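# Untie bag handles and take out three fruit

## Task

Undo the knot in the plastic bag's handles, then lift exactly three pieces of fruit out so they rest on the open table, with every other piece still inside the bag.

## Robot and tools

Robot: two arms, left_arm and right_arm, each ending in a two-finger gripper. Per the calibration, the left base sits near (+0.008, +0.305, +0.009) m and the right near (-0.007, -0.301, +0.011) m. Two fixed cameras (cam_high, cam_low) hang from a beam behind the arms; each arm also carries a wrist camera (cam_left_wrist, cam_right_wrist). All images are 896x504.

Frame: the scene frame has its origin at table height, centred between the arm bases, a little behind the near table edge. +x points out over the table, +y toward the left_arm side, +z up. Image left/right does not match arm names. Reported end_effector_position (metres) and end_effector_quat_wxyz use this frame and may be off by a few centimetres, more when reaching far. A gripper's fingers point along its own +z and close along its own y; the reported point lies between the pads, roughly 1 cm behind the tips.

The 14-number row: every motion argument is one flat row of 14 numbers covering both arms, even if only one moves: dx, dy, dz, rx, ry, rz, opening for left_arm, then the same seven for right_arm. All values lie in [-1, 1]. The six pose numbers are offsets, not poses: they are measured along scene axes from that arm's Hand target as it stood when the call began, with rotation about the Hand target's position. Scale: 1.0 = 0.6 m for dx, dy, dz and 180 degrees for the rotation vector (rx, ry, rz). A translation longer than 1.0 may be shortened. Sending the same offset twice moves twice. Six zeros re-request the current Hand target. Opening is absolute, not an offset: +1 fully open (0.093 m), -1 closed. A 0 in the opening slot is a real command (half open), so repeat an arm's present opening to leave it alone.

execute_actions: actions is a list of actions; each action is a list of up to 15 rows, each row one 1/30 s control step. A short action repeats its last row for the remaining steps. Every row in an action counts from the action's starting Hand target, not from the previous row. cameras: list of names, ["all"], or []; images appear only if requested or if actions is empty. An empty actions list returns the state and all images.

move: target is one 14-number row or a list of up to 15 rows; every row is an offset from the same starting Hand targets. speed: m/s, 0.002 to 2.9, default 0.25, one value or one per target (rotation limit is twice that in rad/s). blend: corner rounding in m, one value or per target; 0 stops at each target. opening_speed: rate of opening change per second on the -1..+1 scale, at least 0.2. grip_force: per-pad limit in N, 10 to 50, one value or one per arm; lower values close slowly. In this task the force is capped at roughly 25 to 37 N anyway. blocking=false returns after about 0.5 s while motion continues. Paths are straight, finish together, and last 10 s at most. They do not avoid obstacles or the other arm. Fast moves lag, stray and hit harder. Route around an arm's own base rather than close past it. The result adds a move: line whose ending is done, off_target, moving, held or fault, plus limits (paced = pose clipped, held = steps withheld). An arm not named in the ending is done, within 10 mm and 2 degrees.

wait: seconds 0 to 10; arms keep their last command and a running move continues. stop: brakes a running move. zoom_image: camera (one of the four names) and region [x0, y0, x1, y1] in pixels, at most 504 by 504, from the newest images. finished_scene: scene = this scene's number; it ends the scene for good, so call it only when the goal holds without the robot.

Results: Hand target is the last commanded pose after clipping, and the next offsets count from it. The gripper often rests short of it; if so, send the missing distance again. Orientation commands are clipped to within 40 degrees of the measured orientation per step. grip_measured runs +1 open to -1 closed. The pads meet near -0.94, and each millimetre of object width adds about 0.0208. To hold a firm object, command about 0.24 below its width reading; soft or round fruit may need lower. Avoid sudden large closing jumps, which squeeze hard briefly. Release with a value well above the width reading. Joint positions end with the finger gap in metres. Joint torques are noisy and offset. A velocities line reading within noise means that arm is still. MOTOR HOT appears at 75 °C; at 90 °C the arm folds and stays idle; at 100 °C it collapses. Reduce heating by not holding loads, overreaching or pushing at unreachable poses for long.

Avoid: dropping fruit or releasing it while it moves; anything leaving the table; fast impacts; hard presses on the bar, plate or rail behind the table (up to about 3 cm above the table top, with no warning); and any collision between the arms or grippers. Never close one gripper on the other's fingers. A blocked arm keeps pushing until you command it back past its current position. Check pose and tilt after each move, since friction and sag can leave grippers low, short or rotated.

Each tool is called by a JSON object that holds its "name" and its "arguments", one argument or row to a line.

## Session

Scene 1 done. On to scene 2.

{"name": "execute_actions", "arguments": {
  "actions": []
}}

{"name": "zoom_image", "arguments": {
  "camera": "cam_high",
  "region": [380, 120, 560, 260]
}}

{"name": "zoom_image", "arguments": {
  "camera": "cam_low",
  "region": [200, 200, 440, 380]
}}

Scene clock: 0.00 s.
left_arm: end_effector_position=(+0.3924, +0.3124, +0.1092) grip_measured=+1.000 end_effector_quat_wxyz=(+0.602, -0.060, +0.792, +0.085) | right_arm: end_effector_position=(+0.3640, -0.3472, +0.0680) grip_measured=+1.000 end_effector_quat_wxyz=(+0.533, +0.086, +0.839, -0.071)
Joint positions: left_arm=[-0.097 1.586 0.333 0.963 -0.318 -0.036 0.093] | right_arm=[-0.082 1.565 0.312 0.83 0.127 0.08 0.093]
Joint velocities: within noise
Joint torques (N m): no reading
Heat: left arm: 34 °C; right arm: 48 °C.
Hand target: left_arm +0.3927, +0.3126, +0.1088; +0.600, -0.060, +0.793, +0.085 | right_arm +0.3666, -0.3487, +0.0736; +0.540, +0.089, +0.834, -0.072
Tool commands: left_gripper/opening=+1.0 right_gripper/opening=+1.0
camera_calibration:
cam_left_wrist: T_world_to_cam=[[0.19088, -0.97943, -0.0654409, 0.237414], [-0.637994, -0.07312, -0.766562, 0.396576], [0.746008, 0.188072, -0.638827, -0.192742], [0, 0, 0, 1]] pos_world=[0.351483, 0.297778, 0.196407]
cam_right_wrist: T_world_to_cam=[[-0.216211, -0.975729, 0.034733, -0.262561], [-0.742061, 0.141106, -0.655313, 0.403444], [0.634507, -0.16746, -0.754558, -0.151922], [0, 0, 0, 1]] pos_world=[0.339007, -0.338558, 0.158867]

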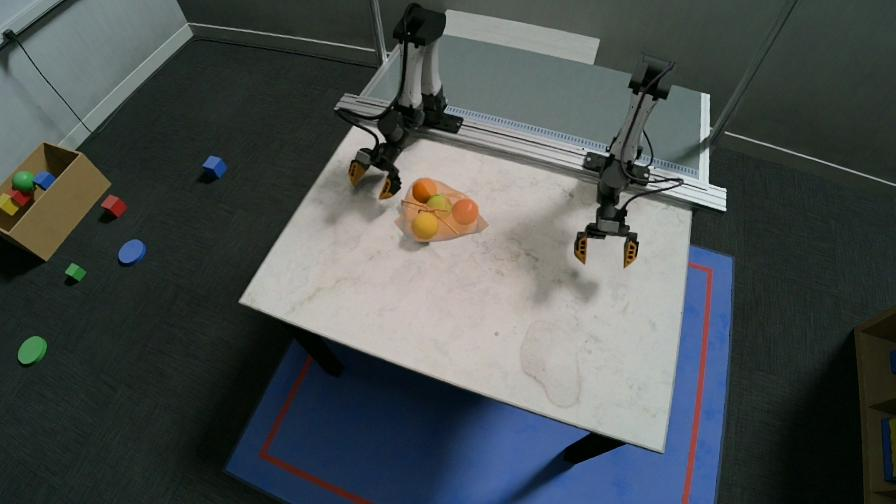

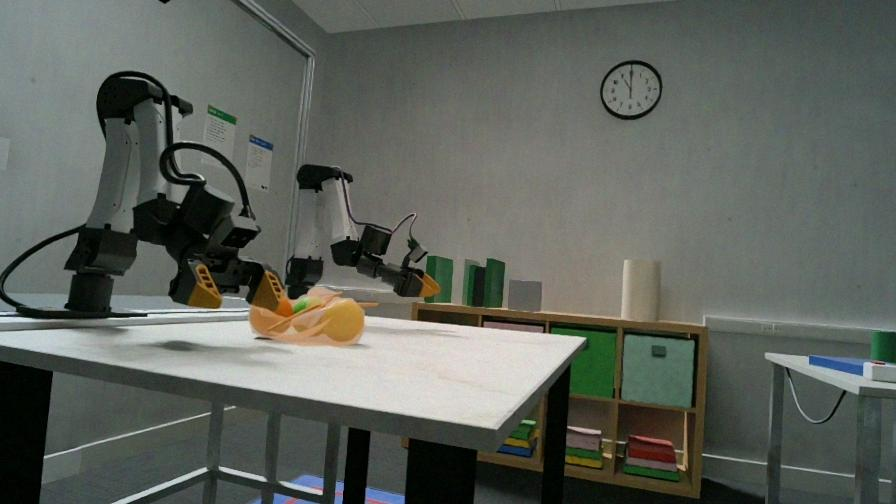

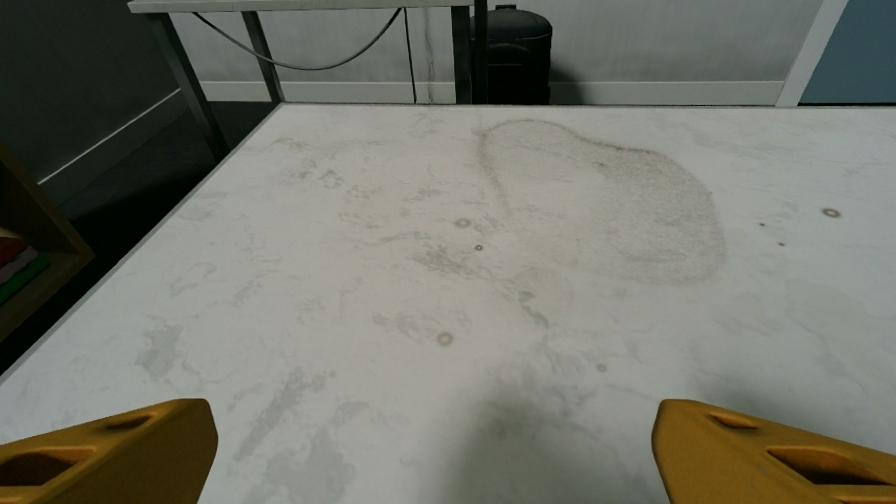

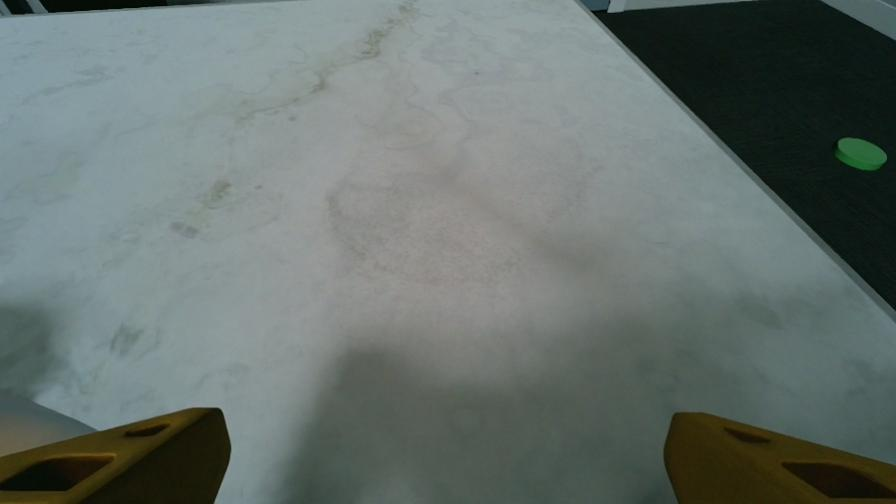

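Scaled by 2.800 from the camera's 896x504 image, which has a finer 1280x720 frame.

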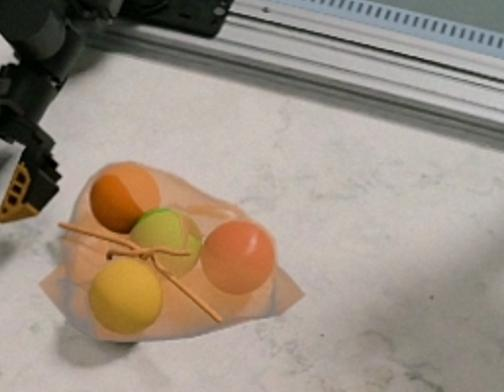

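Scaled by 2.100 from the camera's 896x504 image, which has a finer 1280x720 frame.

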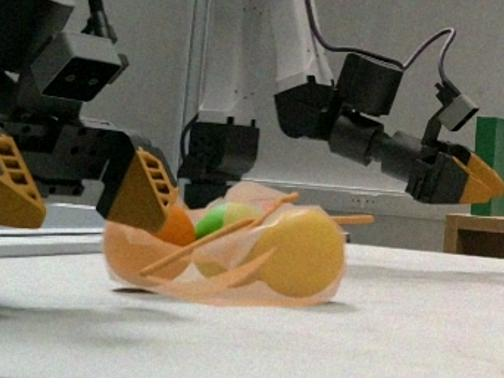

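{"name": "move", "arguments": {
  "target": [
    [-0.08,-0.1,0.15,0.03,0.045,-0.15,-1, 0,0.0,0.194,-0.08,0.1,0.17,0.5],
    [-0.221,-0.309,0.202,0.085,0.133,-0.453,-1, -0.011,0.16,0.194,-0.2327,0.3053,0.5076,0]
  ],
  "speed": 0.25,
  "blend": 0.03,
  "opening_speed": 0.6,
  "cameras": ["all"]
}}

Scene clock: 43.13 s.
left_arm: end_effector_position=(+0.2603, +0.1295, +0.2256) grip_measured=-0.979 end_effector_quat_wxyz=(+0.351, +0.553, +0.725, -0.214) | right_arm: end_effector_position=(+0.3587, -0.2515, +0.1872) grip_measured=+0.002 end_effector_quat_wxyz=(-0.038, +0.703, -0.709, -0.034)
Joint positions: left_arm=[-0.239 1.202 1.074 -0.855 0.66 0.833 0] | right_arm=[0.041 1.917 1.943 -1.558 -0.143 -1.512 0.045]
Joint torques (N m): left_arm=[-0.13 -2.63 9.05 1.37 0.48 0.05] | right_arm=[-0.18 -7.56 11.02 0.23 -0.01 -0.11]
Heat: left arm: 41 °C; right arm: 52 °C.
Hand target: left_arm +0.2601, +0.1272, +0.2300; +0.349, +0.558, +0.721, -0.218 | right_arm +0.3600, -0.2527, +0.1900; -0.031, +0.707, -0.706, -0.031
Off the commanded pose: left_arm 0.005 m, 1 deg | right_arm 0.003 m, 1 deg.
move: done
camera_calibration:
cam_left_wrist: T_world_to_cam=[[-0.953935, -0.28961, -0.0783192, 0.302693], [-0.235406, 0.884389, -0.403038, 0.0774155], [0.185988, -0.366035, -0.911826, 0.293592], [0, 0, 0, 1]] pos_world=[0.252369, 0.126662, 0.322613]
cam_right_wrist: T_world_to_cam=[[0.999984, 0.000815456, 0.00561111, -0.359752], [-0.000981825, -0.949752, 0.313002, -0.257277], [0.0055844, -0.313003, -0.949736, 0.183034], [0, 0, 0, 1]] pos_world=[0.358471, -0.186765, 0.256381]

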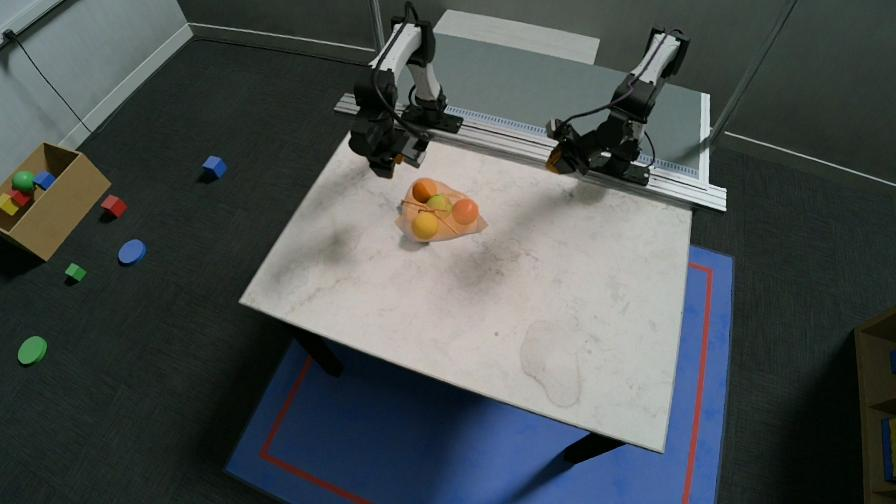

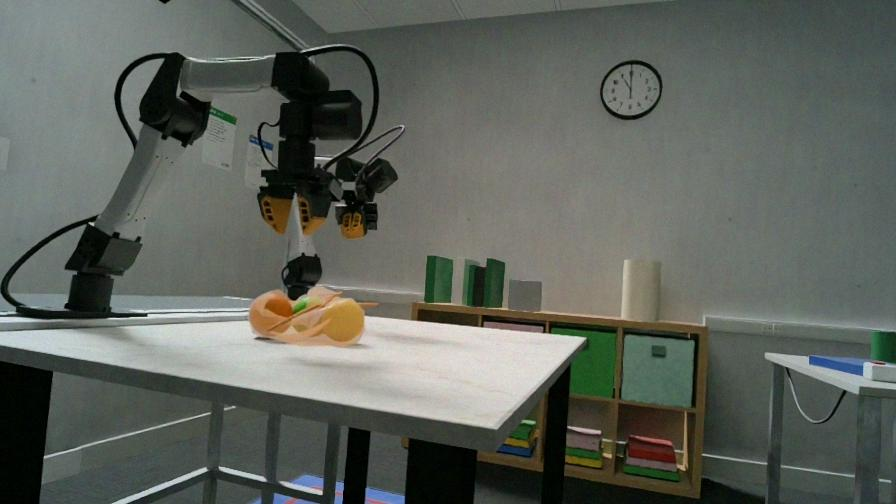

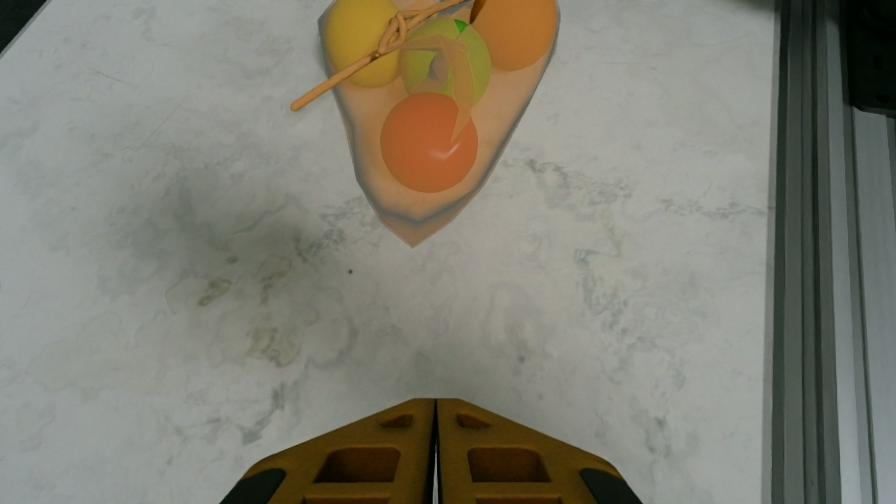

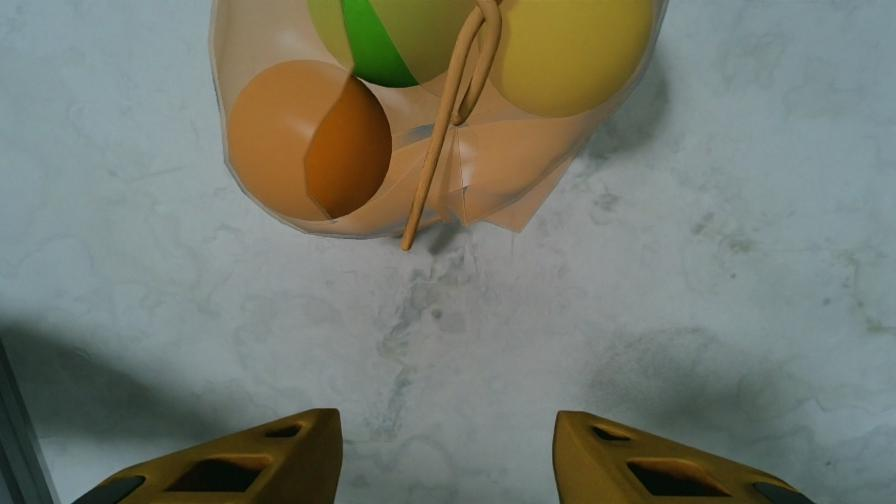

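{"name": "move", "arguments": {
  "target": [0,0,0,0,0,0,-1, 0,0.12,0,0,0,0,0],
  "speed": 0.2,
  "cameras": ["cam_right_wrist"]
}}

{"name": "zoom_image", "arguments": {
  "camera": "cam_right_wrist",
  "region": [200, 40, 700, 420]
}}

Scene clock: 52.67 s.
left_arm: end_effector_position=(+0.2603, +0.1295, +0.2256) grip_measured=-0.979 end_effector_quat_wxyz=(+0.351, +0.553, +0.725, -0.214) | right_arm: end_effector_position=(+0.3582, -0.1777, +0.1867) grip_measured=+0.002 end_effector_quat_wxyz=(-0.038, +0.711, -0.701, -0.035)
Joint positions: left_arm=[-0.239 1.202 1.074 -0.855 0.66 0.833 0] | right_arm=[0.242 1.961 2.014 -1.558 -0.134 -1.331 0.045]
Joint torques (N m): left_arm=[-0.08 -2.65 9.09 1.38 0.5 0.07] | right_arm=[-0.36 -8.02 11.17 0.31 -0.01 0.08]
Heat: left arm: 40 °C; right arm: 53 °C.
Hand target: left_arm +0.2601, +0.1272, +0.2300; +0.349, +0.558, +0.721, -0.218 | right_arm +0.3599, -0.1808, +0.1899; -0.031, +0.707, -0.706, -0.031
Off the commanded pose: left_arm 0.005 m, 1 deg | right_arm 0.005 m, 1 deg.
joint sent to its limit (right arm) — joint 4 (wrist pitch), lower limit. The joint targets still meet the commanded pose.
move: done
camera_calibration:
cam_right_wrist: T_world_to_cam=[[0.999709, 0.0233207, 0.00619806, -0.355246], [0.0202292, -0.949999, 0.311597, -0.194443], [0.0131548, -0.311381, -0.950194, 0.203211], [0, 0, 0, 1]] pos_world=[0.356402, -0.11316, 0.255879]
Images, in order (width x height): cam_right_wrist 896x504.

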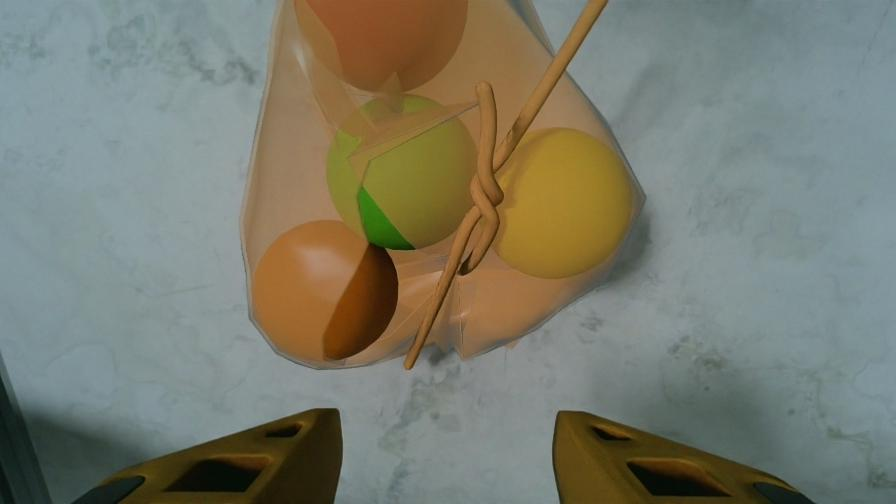

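Scaled by 1.008 from the camera's 896x504 image, which has a finer 1280x720 frame.

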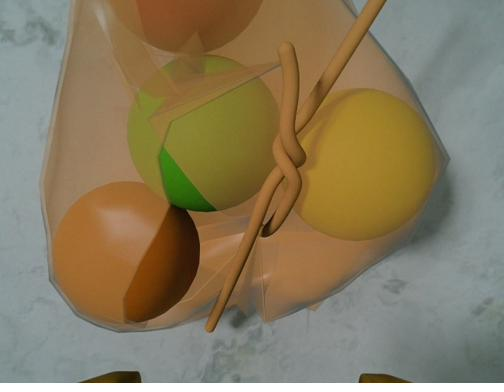

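{"name": "zoom_image", "arguments": {
  "camera": "cam_right_wrist",
  "region": [380, 60, 560, 300]
}}

Scaled by 2.100 from the camera's 896x504 image, which has a finer 1280x720 frame.

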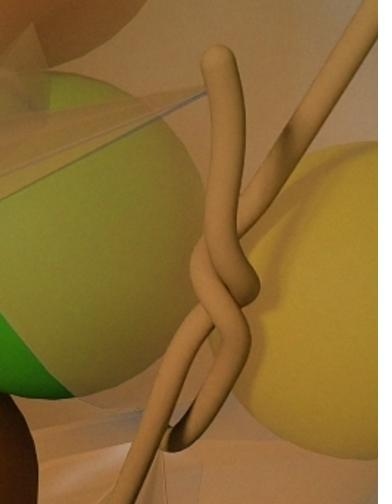

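{"name": "execute_actions", "arguments": {
  "actions": [],
  "cameras": ["cam_low","cam_right_wrist"]
}}

{"name": "zoom_image", "arguments": {
  "camera": "cam_low",
  "region": [230, 270, 400, 360]
}}

Scene clock: 82.17 s.
left_arm: end_effector_position=(+0.2603, +0.1295, +0.2256) grip_measured=-0.979 end_effector_quat_wxyz=(+0.351, +0.553, +0.725, -0.214) | right_arm: end_effector_position=(+0.3582, -0.1777, +0.1867) grip_measured=+0.002 end_effector_quat_wxyz=(-0.038, +0.711, -0.701, -0.035)
Joint positions: left_arm=[-0.239 1.202 1.074 -0.855 0.66 0.833 0] | right_arm=[0.242 1.961 2.014 -1.558 -0.134 -1.331 0.045]
Joint velocities: within noise
Joint torques (N m): left_arm=[-0.09 -2.67 9.11 1.38 0.5 0.06] | right_arm=[-0.38 -8.1 11.02 0.28 0.02 0.1]
Heat: left arm: 38 °C; right arm: 53 °C.
Hand target: left_arm +0.2601, +0.1272, +0.2300; +0.349, +0.558, +0.721, -0.218 | right_arm +0.3599, -0.1808, +0.1899; -0.031, +0.707, -0.706, -0.031
Tool commands: left_gripper/opening=-1.0 right_gripper/opening=+0.0
Off the commanded pose: left_arm 0.005 m, 1 deg | right_arm 0.005 m, 1 deg.
camera_calibration:
cam_right_wrist: T_world_to_cam=[[0.999727, 0.0225624, 0.00613218, -0.35542], [0.0195293, -0.950017, 0.311587, -0.194195], [0.0128558, -0.311382, -0.950198, 0.203317], [0, 0, 0, 1]] pos_world=[0.356501, -0.113161, 0.255879]
Images, in order (width x height): cam_low 896x504, cam_right_wrist 896x504.

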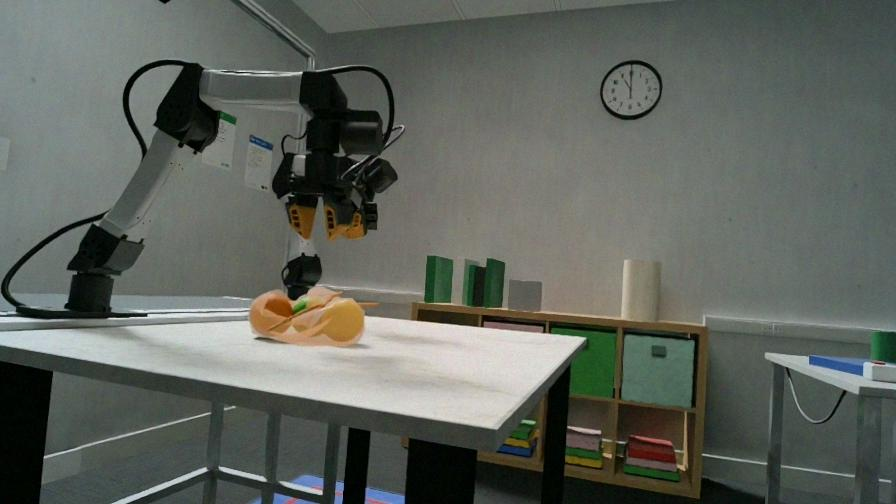

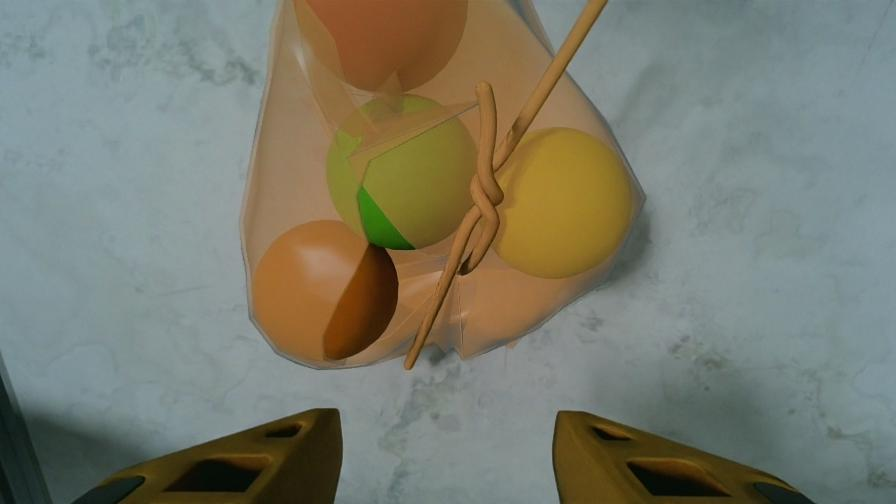

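Scaled by 2.965 from the camera's 896x504 image, which has a finer 1280x720 frame.

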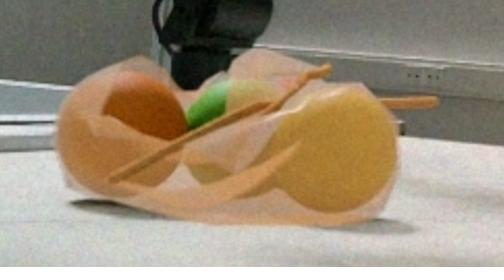

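{"name": "move", "arguments": {
  "target": [
    [0,0,0,0,0,0,-1, 0.025,0.095,0,0,0,0.03,-0.25],
    [0,0,0,0,0,0,-1, 0.025,0.095,-0.133,0,0,0.03,-0.25]
  ],
  "speed": 0.15,
  "blend": 0.02,
  "opening_speed": 0.6,
  "cameras": ["cam_right_wrist","cam_low"]
}}

{"name": "zoom_image", "arguments": {
  "camera": "cam_low",
  "region": [230, 250, 400, 360]
}}

Scene clock: 158.77 s.
left_arm: end_effector_position=(+0.2603, +0.1295, +0.2256) grip_measured=-0.979 end_effector_quat_wxyz=(+0.351, +0.553, +0.725, -0.214) | right_arm: end_effector_position=(+0.3755, -0.1240, +0.1069) grip_measured=-0.248 end_effector_quat_wxyz=(-0.025, +0.740, -0.671, -0.041)
Joint positions: left_arm=[-0.239 1.202 1.074 -0.855 0.66 0.833 0] | right_arm=[0.367 2.098 1.907 -1.331 -0.127 -1.291 0.033]
Joint torques (N m): left_arm=[-0.08 -2.66 9.07 1.38 0.5 0.07] | right_arm=[0.28 -12.42 6.5 0.66 0.02 0.08]
Heat: left arm: 40 °C; right arm: 55 °C.
Hand target: left_arm +0.2601, +0.1272, +0.2300; +0.349, +0.558, +0.721, -0.218 | right_arm +0.3750, -0.1238, +0.1101; -0.030, +0.739, -0.672, -0.033
Off the commanded pose: left_arm 0.005 m, 1 deg | right_arm 0.003 m, 1 deg.
move: done
camera_calibration:
cam_right_wrist: T_world_to_cam=[[0.994057, 0.107404, -0.0177721, -0.358145], [0.107443, -0.941623, 0.319064, -0.151353], [0.0175341, -0.319078, -0.947566, 0.141056], [0, 0, 0, 1]] pos_world=[0.369804, -0.059044, 0.175586]
Images, in order (width x height): cam_low 896x504, cam_right_wrist 896x504.

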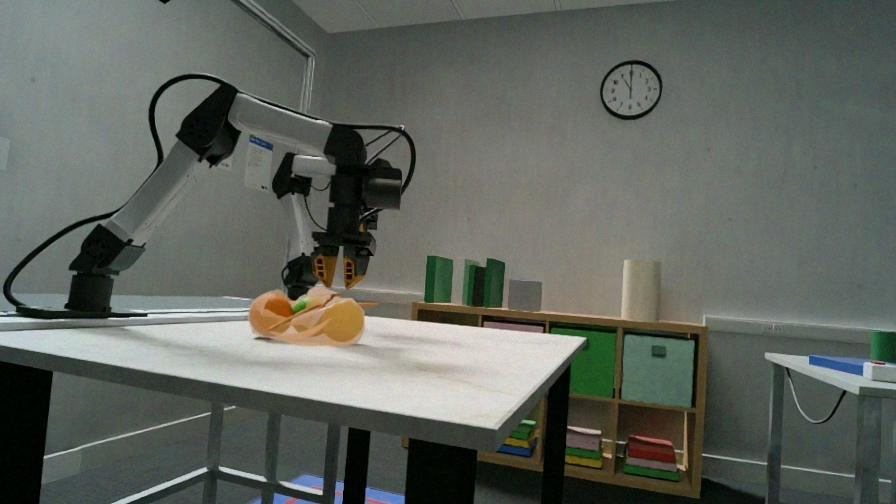

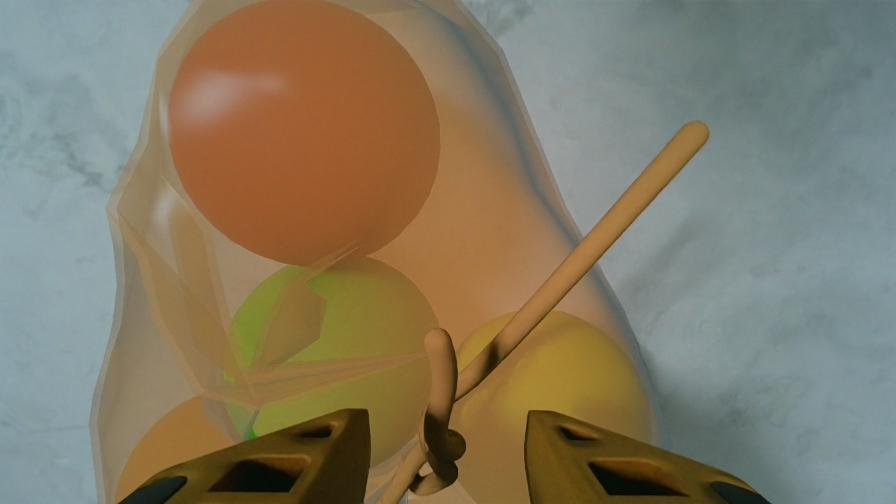

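Scaled by 2.965 from the camera's 896x504 image, which has a finer 1280x720 frame.

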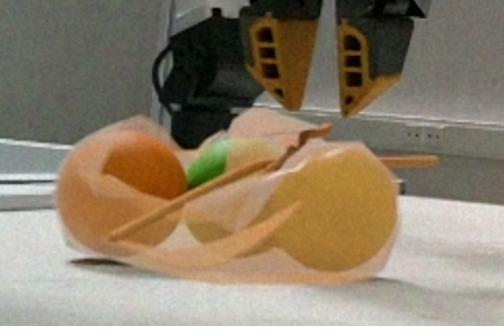

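{"name": "move", "arguments": {
  "target": [0,0,0,0,0,0,-1, -0.0035,0.007,-0.062,0,0,0.0,-0.25],
  "speed": 0.06,
  "cameras": ["cam_right_wrist","cam_low"]
}}

{"name": "zoom_image", "arguments": {
  "camera": "cam_low",
  "region": [230, 250, 400, 360]
}}

Scene clock: 188.27 s.
left_arm: end_effector_position=(+0.2603, +0.1295, +0.2256) grip_measured=-0.979 end_effector_quat_wxyz=(+0.351, +0.553, +0.725, -0.214) | right_arm: end_effector_position=(+0.3809, -0.1144, +0.0771) grip_measured=-0.248 end_effector_quat_wxyz=(-0.044, +0.741, -0.669, -0.033)
Joint positions: left_arm=[-0.239 1.202 1.074 -0.855 0.66 0.833 0] | right_arm=[0.386 2.098 1.788 -1.168 -0.127 -1.275 0.033]
Joint torques (N m): left_arm=[-0.12 -2.61 9.17 1.37 0.52 0.07] | right_arm=[-0.05 -11.79 5.01 0.59 0.06 0.03]
Heat: left arm: 41 °C; right arm: 53 °C.
Hand target: left_arm +0.2601, +0.1272, +0.2300; +0.349, +0.558, +0.721, -0.218 | right_arm +0.3729, -0.1196, +0.0730; -0.030, +0.739, -0.672, -0.033
Off the commanded pose: left_arm 0.005 m, 1 deg | right_arm 0.010 m, 2 deg.
move: done
camera_calibration:
cam_right_wrist: T_world_to_cam=[[0.993656, 0.110299, 0.0219494, -0.367698], [0.0982921, -0.946596, 0.307074, -0.129547], [0.0546472, -0.302969, -0.951432, 0.103764], [0, 0, 0, 1]] pos_world=[0.372428, -0.0506343, 0.146576]
Images, in order (width x height): cam_low 896x504, cam_right_wrist 896x504.

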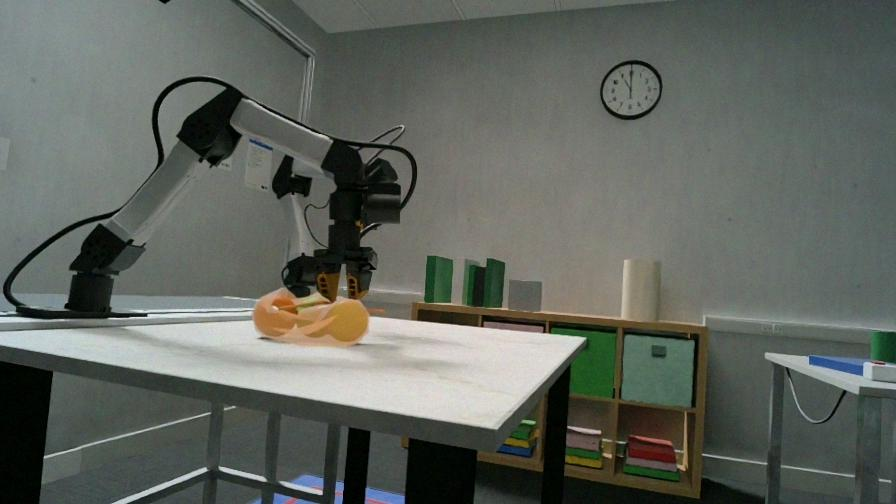

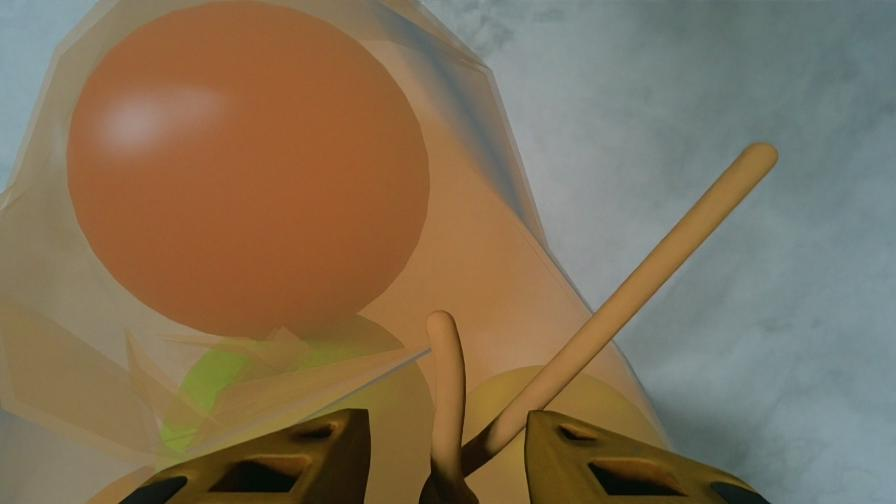

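Scaled by 2.965 from the camera's 896x504 image, which has a finer 1280x720 frame.

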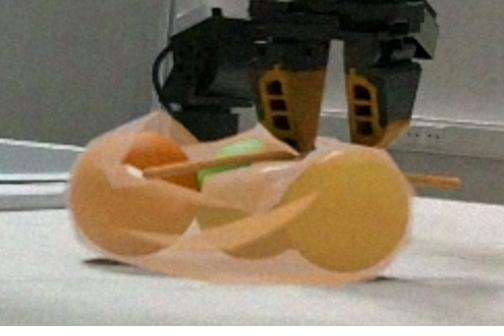

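{"name": "move", "arguments": {
  "target": [0,0,0,0,0,0,-1, 0.008,0.004,-0.004,0,0,0.0,-1],
  "speed": 0.06,
  "opening_speed": 0.5,
  "cameras": ["cam_right_wrist","cam_low"]
}}

{"name": "zoom_image", "arguments": {
  "camera": "cam_low",
  "region": [230, 250, 400, 360]
}}

Scene clock: 205.97 s.
left_arm: end_effector_position=(+0.2603, +0.1295, +0.2256) grip_measured=-0.979 end_effector_quat_wxyz=(+0.351, +0.553, +0.725, -0.214) | right_arm: end_effector_position=(+0.3810, -0.1145, +0.0771) grip_measured=-0.910 end_effector_quat_wxyz=(-0.044, +0.741, -0.669, -0.033)
Joint positions: left_arm=[-0.239 1.202 1.074 -0.855 0.66 0.833 0] | right_arm=[0.386 2.098 1.788 -1.168 -0.126 -1.275 0.001]
Joint velocities: left_arm=[-0.017 0.002 -0.007 0.081 0.022 -0.154 0] | right_arm=[within noise]
Joint torques (N m): left_arm=[-0.03 -2.61 9.13 1.38 0.5 0.07] | right_arm=[-0.1 -9.48 7.65 0.55 0.03 0.11]
Heat: left arm: 41 °C; right arm: 52 °C.
Hand target: left_arm +0.2601, +0.1272, +0.2300; +0.349, +0.558, +0.721, -0.218 | right_arm +0.3777, -0.1171, +0.0706; -0.030, +0.739, -0.672, -0.033
Off the commanded pose: left_arm 0.005 m, 1 deg | right_arm 0.008 m, 2 deg.
move: done
camera_calibration:
cam_right_wrist: T_world_to_cam=[[0.993658, 0.110226, 0.02221, -0.367827], [0.098102, -0.946384, 0.307788, -0.129644], [0.0549453, -0.303657, -0.951196, 0.103453], [0, 0, 0, 1]] pos_world=[0.372528, -0.0507347, 0.146477]
Images, in order (width x height): cam_low 896x504, cam_right_wrist 896x504.

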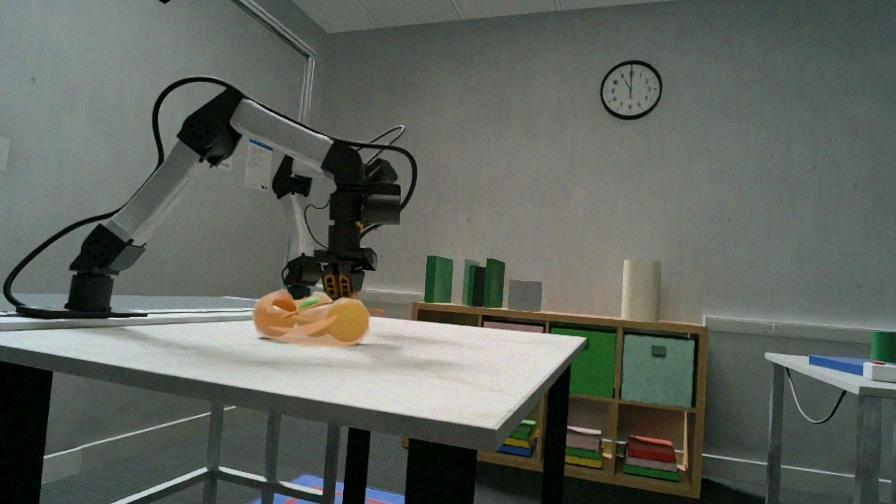

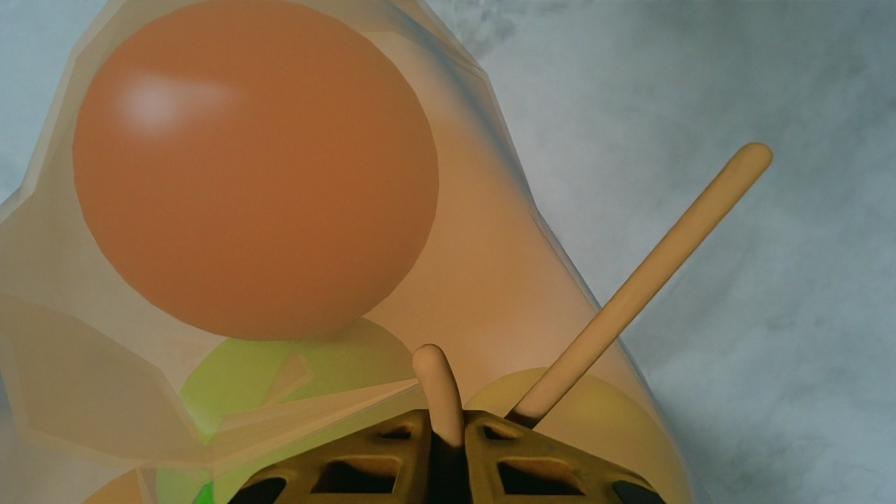

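Scaled by 2.965 from the camera's 896x504 image, which has a finer 1280x720 frame.

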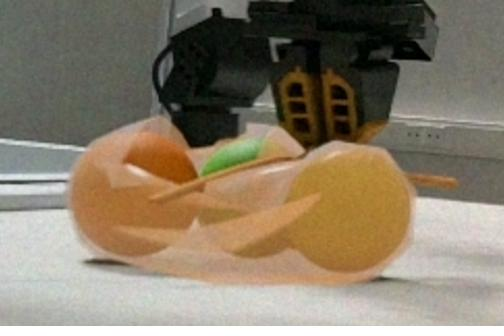

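{"name": "move", "arguments": {
  "target": [
    [0,0,0,0,0,0,-1, 0.0,0.04,0.08,0,0,0.0,-1],
    [0,0,0,0,0,0,-1, 0.0,0.10,0.12,0,0,0.0,-1]
  ],
  "speed": 0.05,
  "blend": 0.01,
  "cameras": ["cam_right_wrist","cam_low","cam_left_wrist"]
}}

{"name": "zoom_image", "arguments": {
  "camera": "cam_low",
  "region": [230, 230, 400, 360]
}}

{"name": "zoom_image", "arguments": {
  "camera": "cam_left_wrist",
  "region": [240, 0, 660, 250]
}}

Scene clock: 216.97 s.
left_arm: end_effector_position=(+0.2603, +0.1295, +0.2256) grip_measured=-0.979 end_effector_quat_wxyz=(+0.351, +0.553, +0.725, -0.214) | right_arm: end_effector_position=(+0.3769, -0.0571, +0.1412) grip_measured=-0.910 end_effector_quat_wxyz=(-0.035, +0.741, -0.669, -0.036)
Joint positions: left_arm=[-0.239 1.202 1.074 -0.855 0.66 0.833 0] | right_arm=[0.508 2.245 2.291 -1.529 -0.116 -1.153 0.001]
Joint torques (N m): left_arm=[-0.1 -2.67 9.09 1.37 0.51 0.07] | right_arm=[0.13 -10.1 11.26 0.35 -0.01 0.09]
Heat: left arm: 41 °C; right arm: 52 °C.
Hand target: left_arm +0.2601, +0.1272, +0.2300; +0.349, +0.558, +0.721, -0.218 | right_arm +0.3777, -0.0571, +0.1425; -0.030, +0.739, -0.672, -0.033
Off the commanded pose: left_arm 0.005 m, 1 deg | right_arm 0.002 m, 1 deg.
move: done
camera_calibration:
cam_left_wrist: T_world_to_cam=[[-0.953935, -0.28961, -0.0783192, 0.302693], [-0.235406, 0.884389, -0.403038, 0.0774155], [0.185988, -0.366035, -0.911826, 0.293592], [0, 0, 0, 1]] pos_world=[0.252369, 0.126662, 0.322613]
cam_right_wrist: T_world_to_cam=[[0.993808, 0.11104, 0.00402811, -0.368985], [0.104179, -0.943783, 0.313721, -0.0976234], [0.0386372, -0.311359, -0.949507, 0.187644], [0, 0, 0, 1]] pos_world=[0.36962, 0.0072613, 0.210282]
Images, in order (width x height): cam_low 896x504, cam_left_wrist 896x504, cam_right_wrist 896x504.

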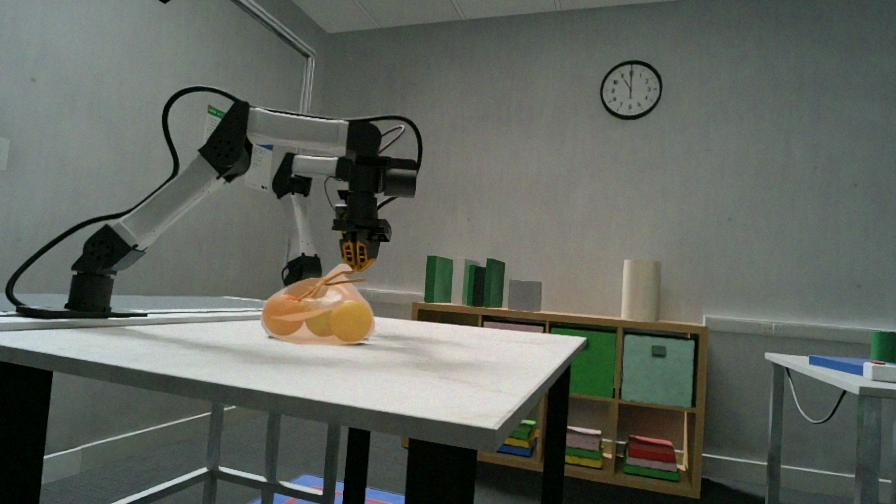

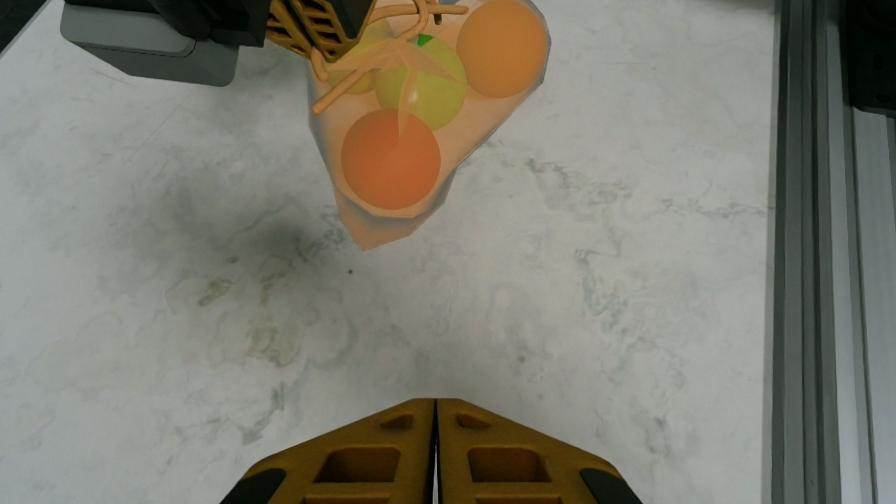

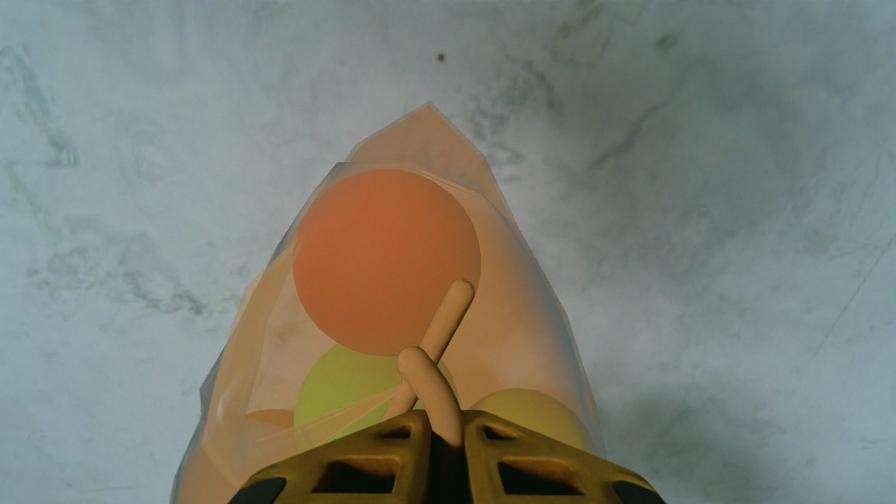

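Scaled by 2.965 from the camera's 896x504 image, which has a finer 1280x720 frame.

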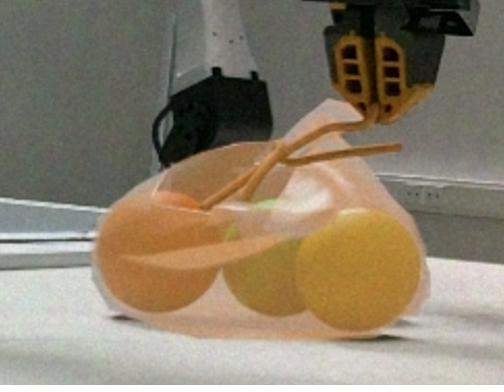

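Scaled by 1.200 from the camera's 896x504 image, which has a finer 1280x720 frame.

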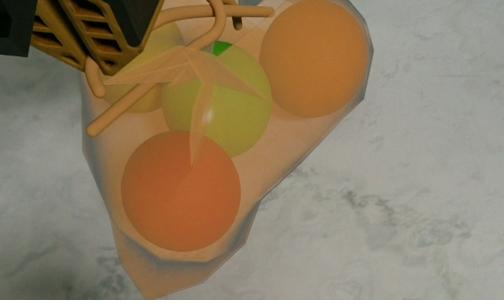

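{"name": "move", "arguments": {
  "target": [
    [0,0,0,0,0,0,-1, 0.0,0.06,0.02,0,0,0.0,-1],
    [0,0,0,0,0,0,-1, 0.0,0.12,0.03,0,0,0.0,-1]
  ],
  "speed": 0.05,
  "blend": 0.01,
  "cameras": ["cam_right_wrist","cam_low","cam_left_wrist"]
}}

{"name": "zoom_image", "arguments": {
  "camera": "cam_low",
  "region": [230, 230, 400, 360]
}}

{"name": "zoom_image", "arguments": {
  "camera": "cam_left_wrist",
  "region": [240, 0, 660, 250]
}}

Scene clock: 231.60 s.
left_arm: end_effector_position=(+0.2603, +0.1295, +0.2256) grip_measured=-0.979 end_effector_quat_wxyz=(+0.351, +0.553, +0.725, -0.214) | right_arm: end_effector_position=(+0.3767, +0.0130, +0.1591) grip_measured=-0.910 end_effector_quat_wxyz=(-0.090, +0.737, -0.669, -0.026)
Joint positions: left_arm=[-0.239 1.202 1.074 -0.855 0.66 0.833 0] | right_arm=[0.637 2.37 2.58 -1.566 -0.103 -1.011 0.001]
Joint torques (N m): left_arm=[-0.06 -2.65 9.11 1.37 0.5 0.06] | right_arm=[0.17 -10.8 11.28 0.75 -0.01 0.07]
Heat: left arm: 41 °C; right arm: 56 °C.
Hand target: left_arm +0.2601, +0.1272, +0.2300; +0.349, +0.558, +0.721, -0.218 | right_arm +0.3778, +0.0148, +0.1605; -0.030, +0.739, -0.672, -0.033
Off the commanded pose: left_arm 0.005 m, 1 deg | right_arm 0.003 m, 7 deg.
joint sent to its limit (right arm) — joint 4 (wrist pitch), lower limit. The joint targets are off in orientation, not in position.
move: off_target (right_arm)
camera_calibration:
cam_left_wrist: T_world_to_cam=[[-0.953935, -0.28961, -0.0783192, 0.302693], [-0.235406, 0.884389, -0.403038, 0.0774155], [0.185988, -0.366035, -0.911826, 0.293592], [0, 0, 0, 1]] pos_world=[0.252369, 0.126662, 0.322613]
cam_right_wrist: T_world_to_cam=[[0.990291, 0.0973063, 0.0992758, -0.390262], [0.0689944, -0.964031, 0.256677, -0.0145141], [0.120681, -0.247336, -0.961385, 0.196543], [0, 0, 0, 1]] pos_world=[0.363755, 0.072595, 0.231422]
Images, in order (width x height): cam_low 896x504, cam_left_wrist 896x504, cam_right_wrist 896x504.

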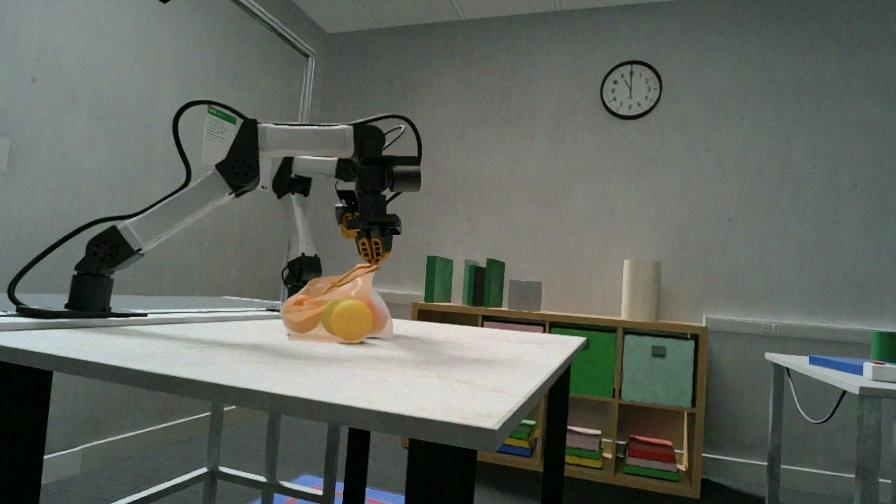

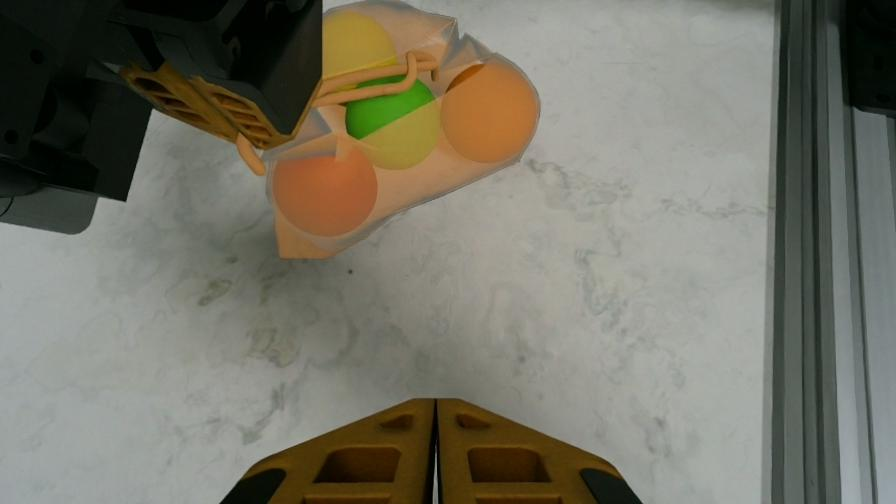

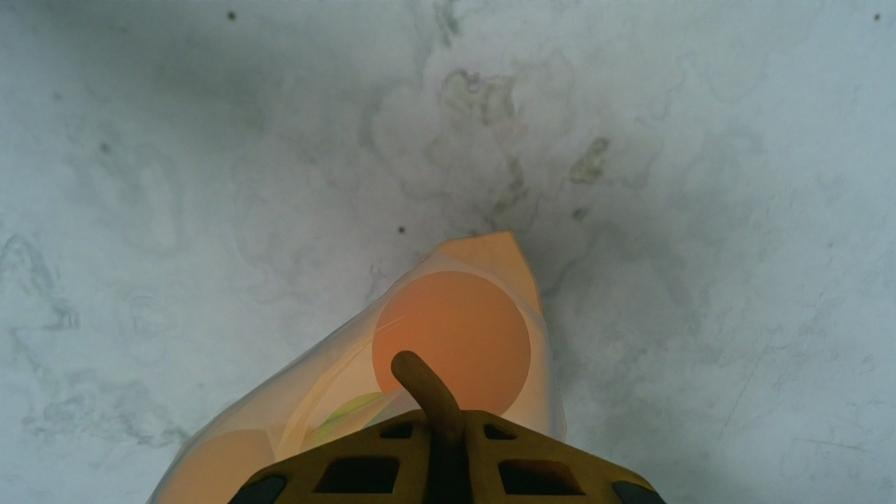

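Scaled by 2.965 from the camera's 896x504 image, which has a finer 1280x720 frame.

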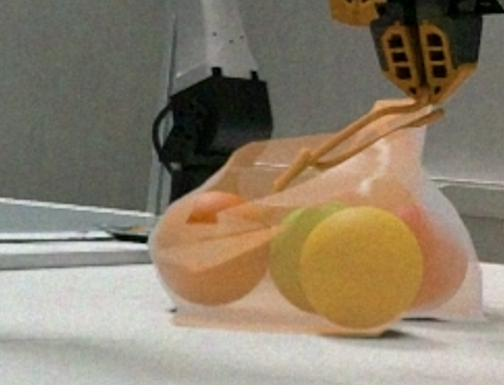

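Scaled by 1.200 from the camera's 896x504 image, which has a finer 1280x720 frame.

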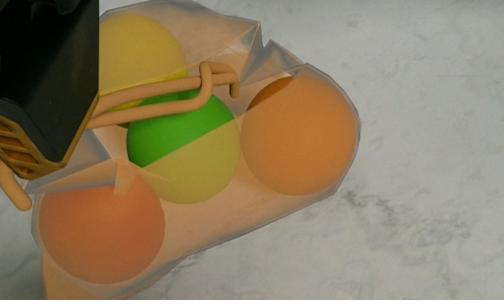

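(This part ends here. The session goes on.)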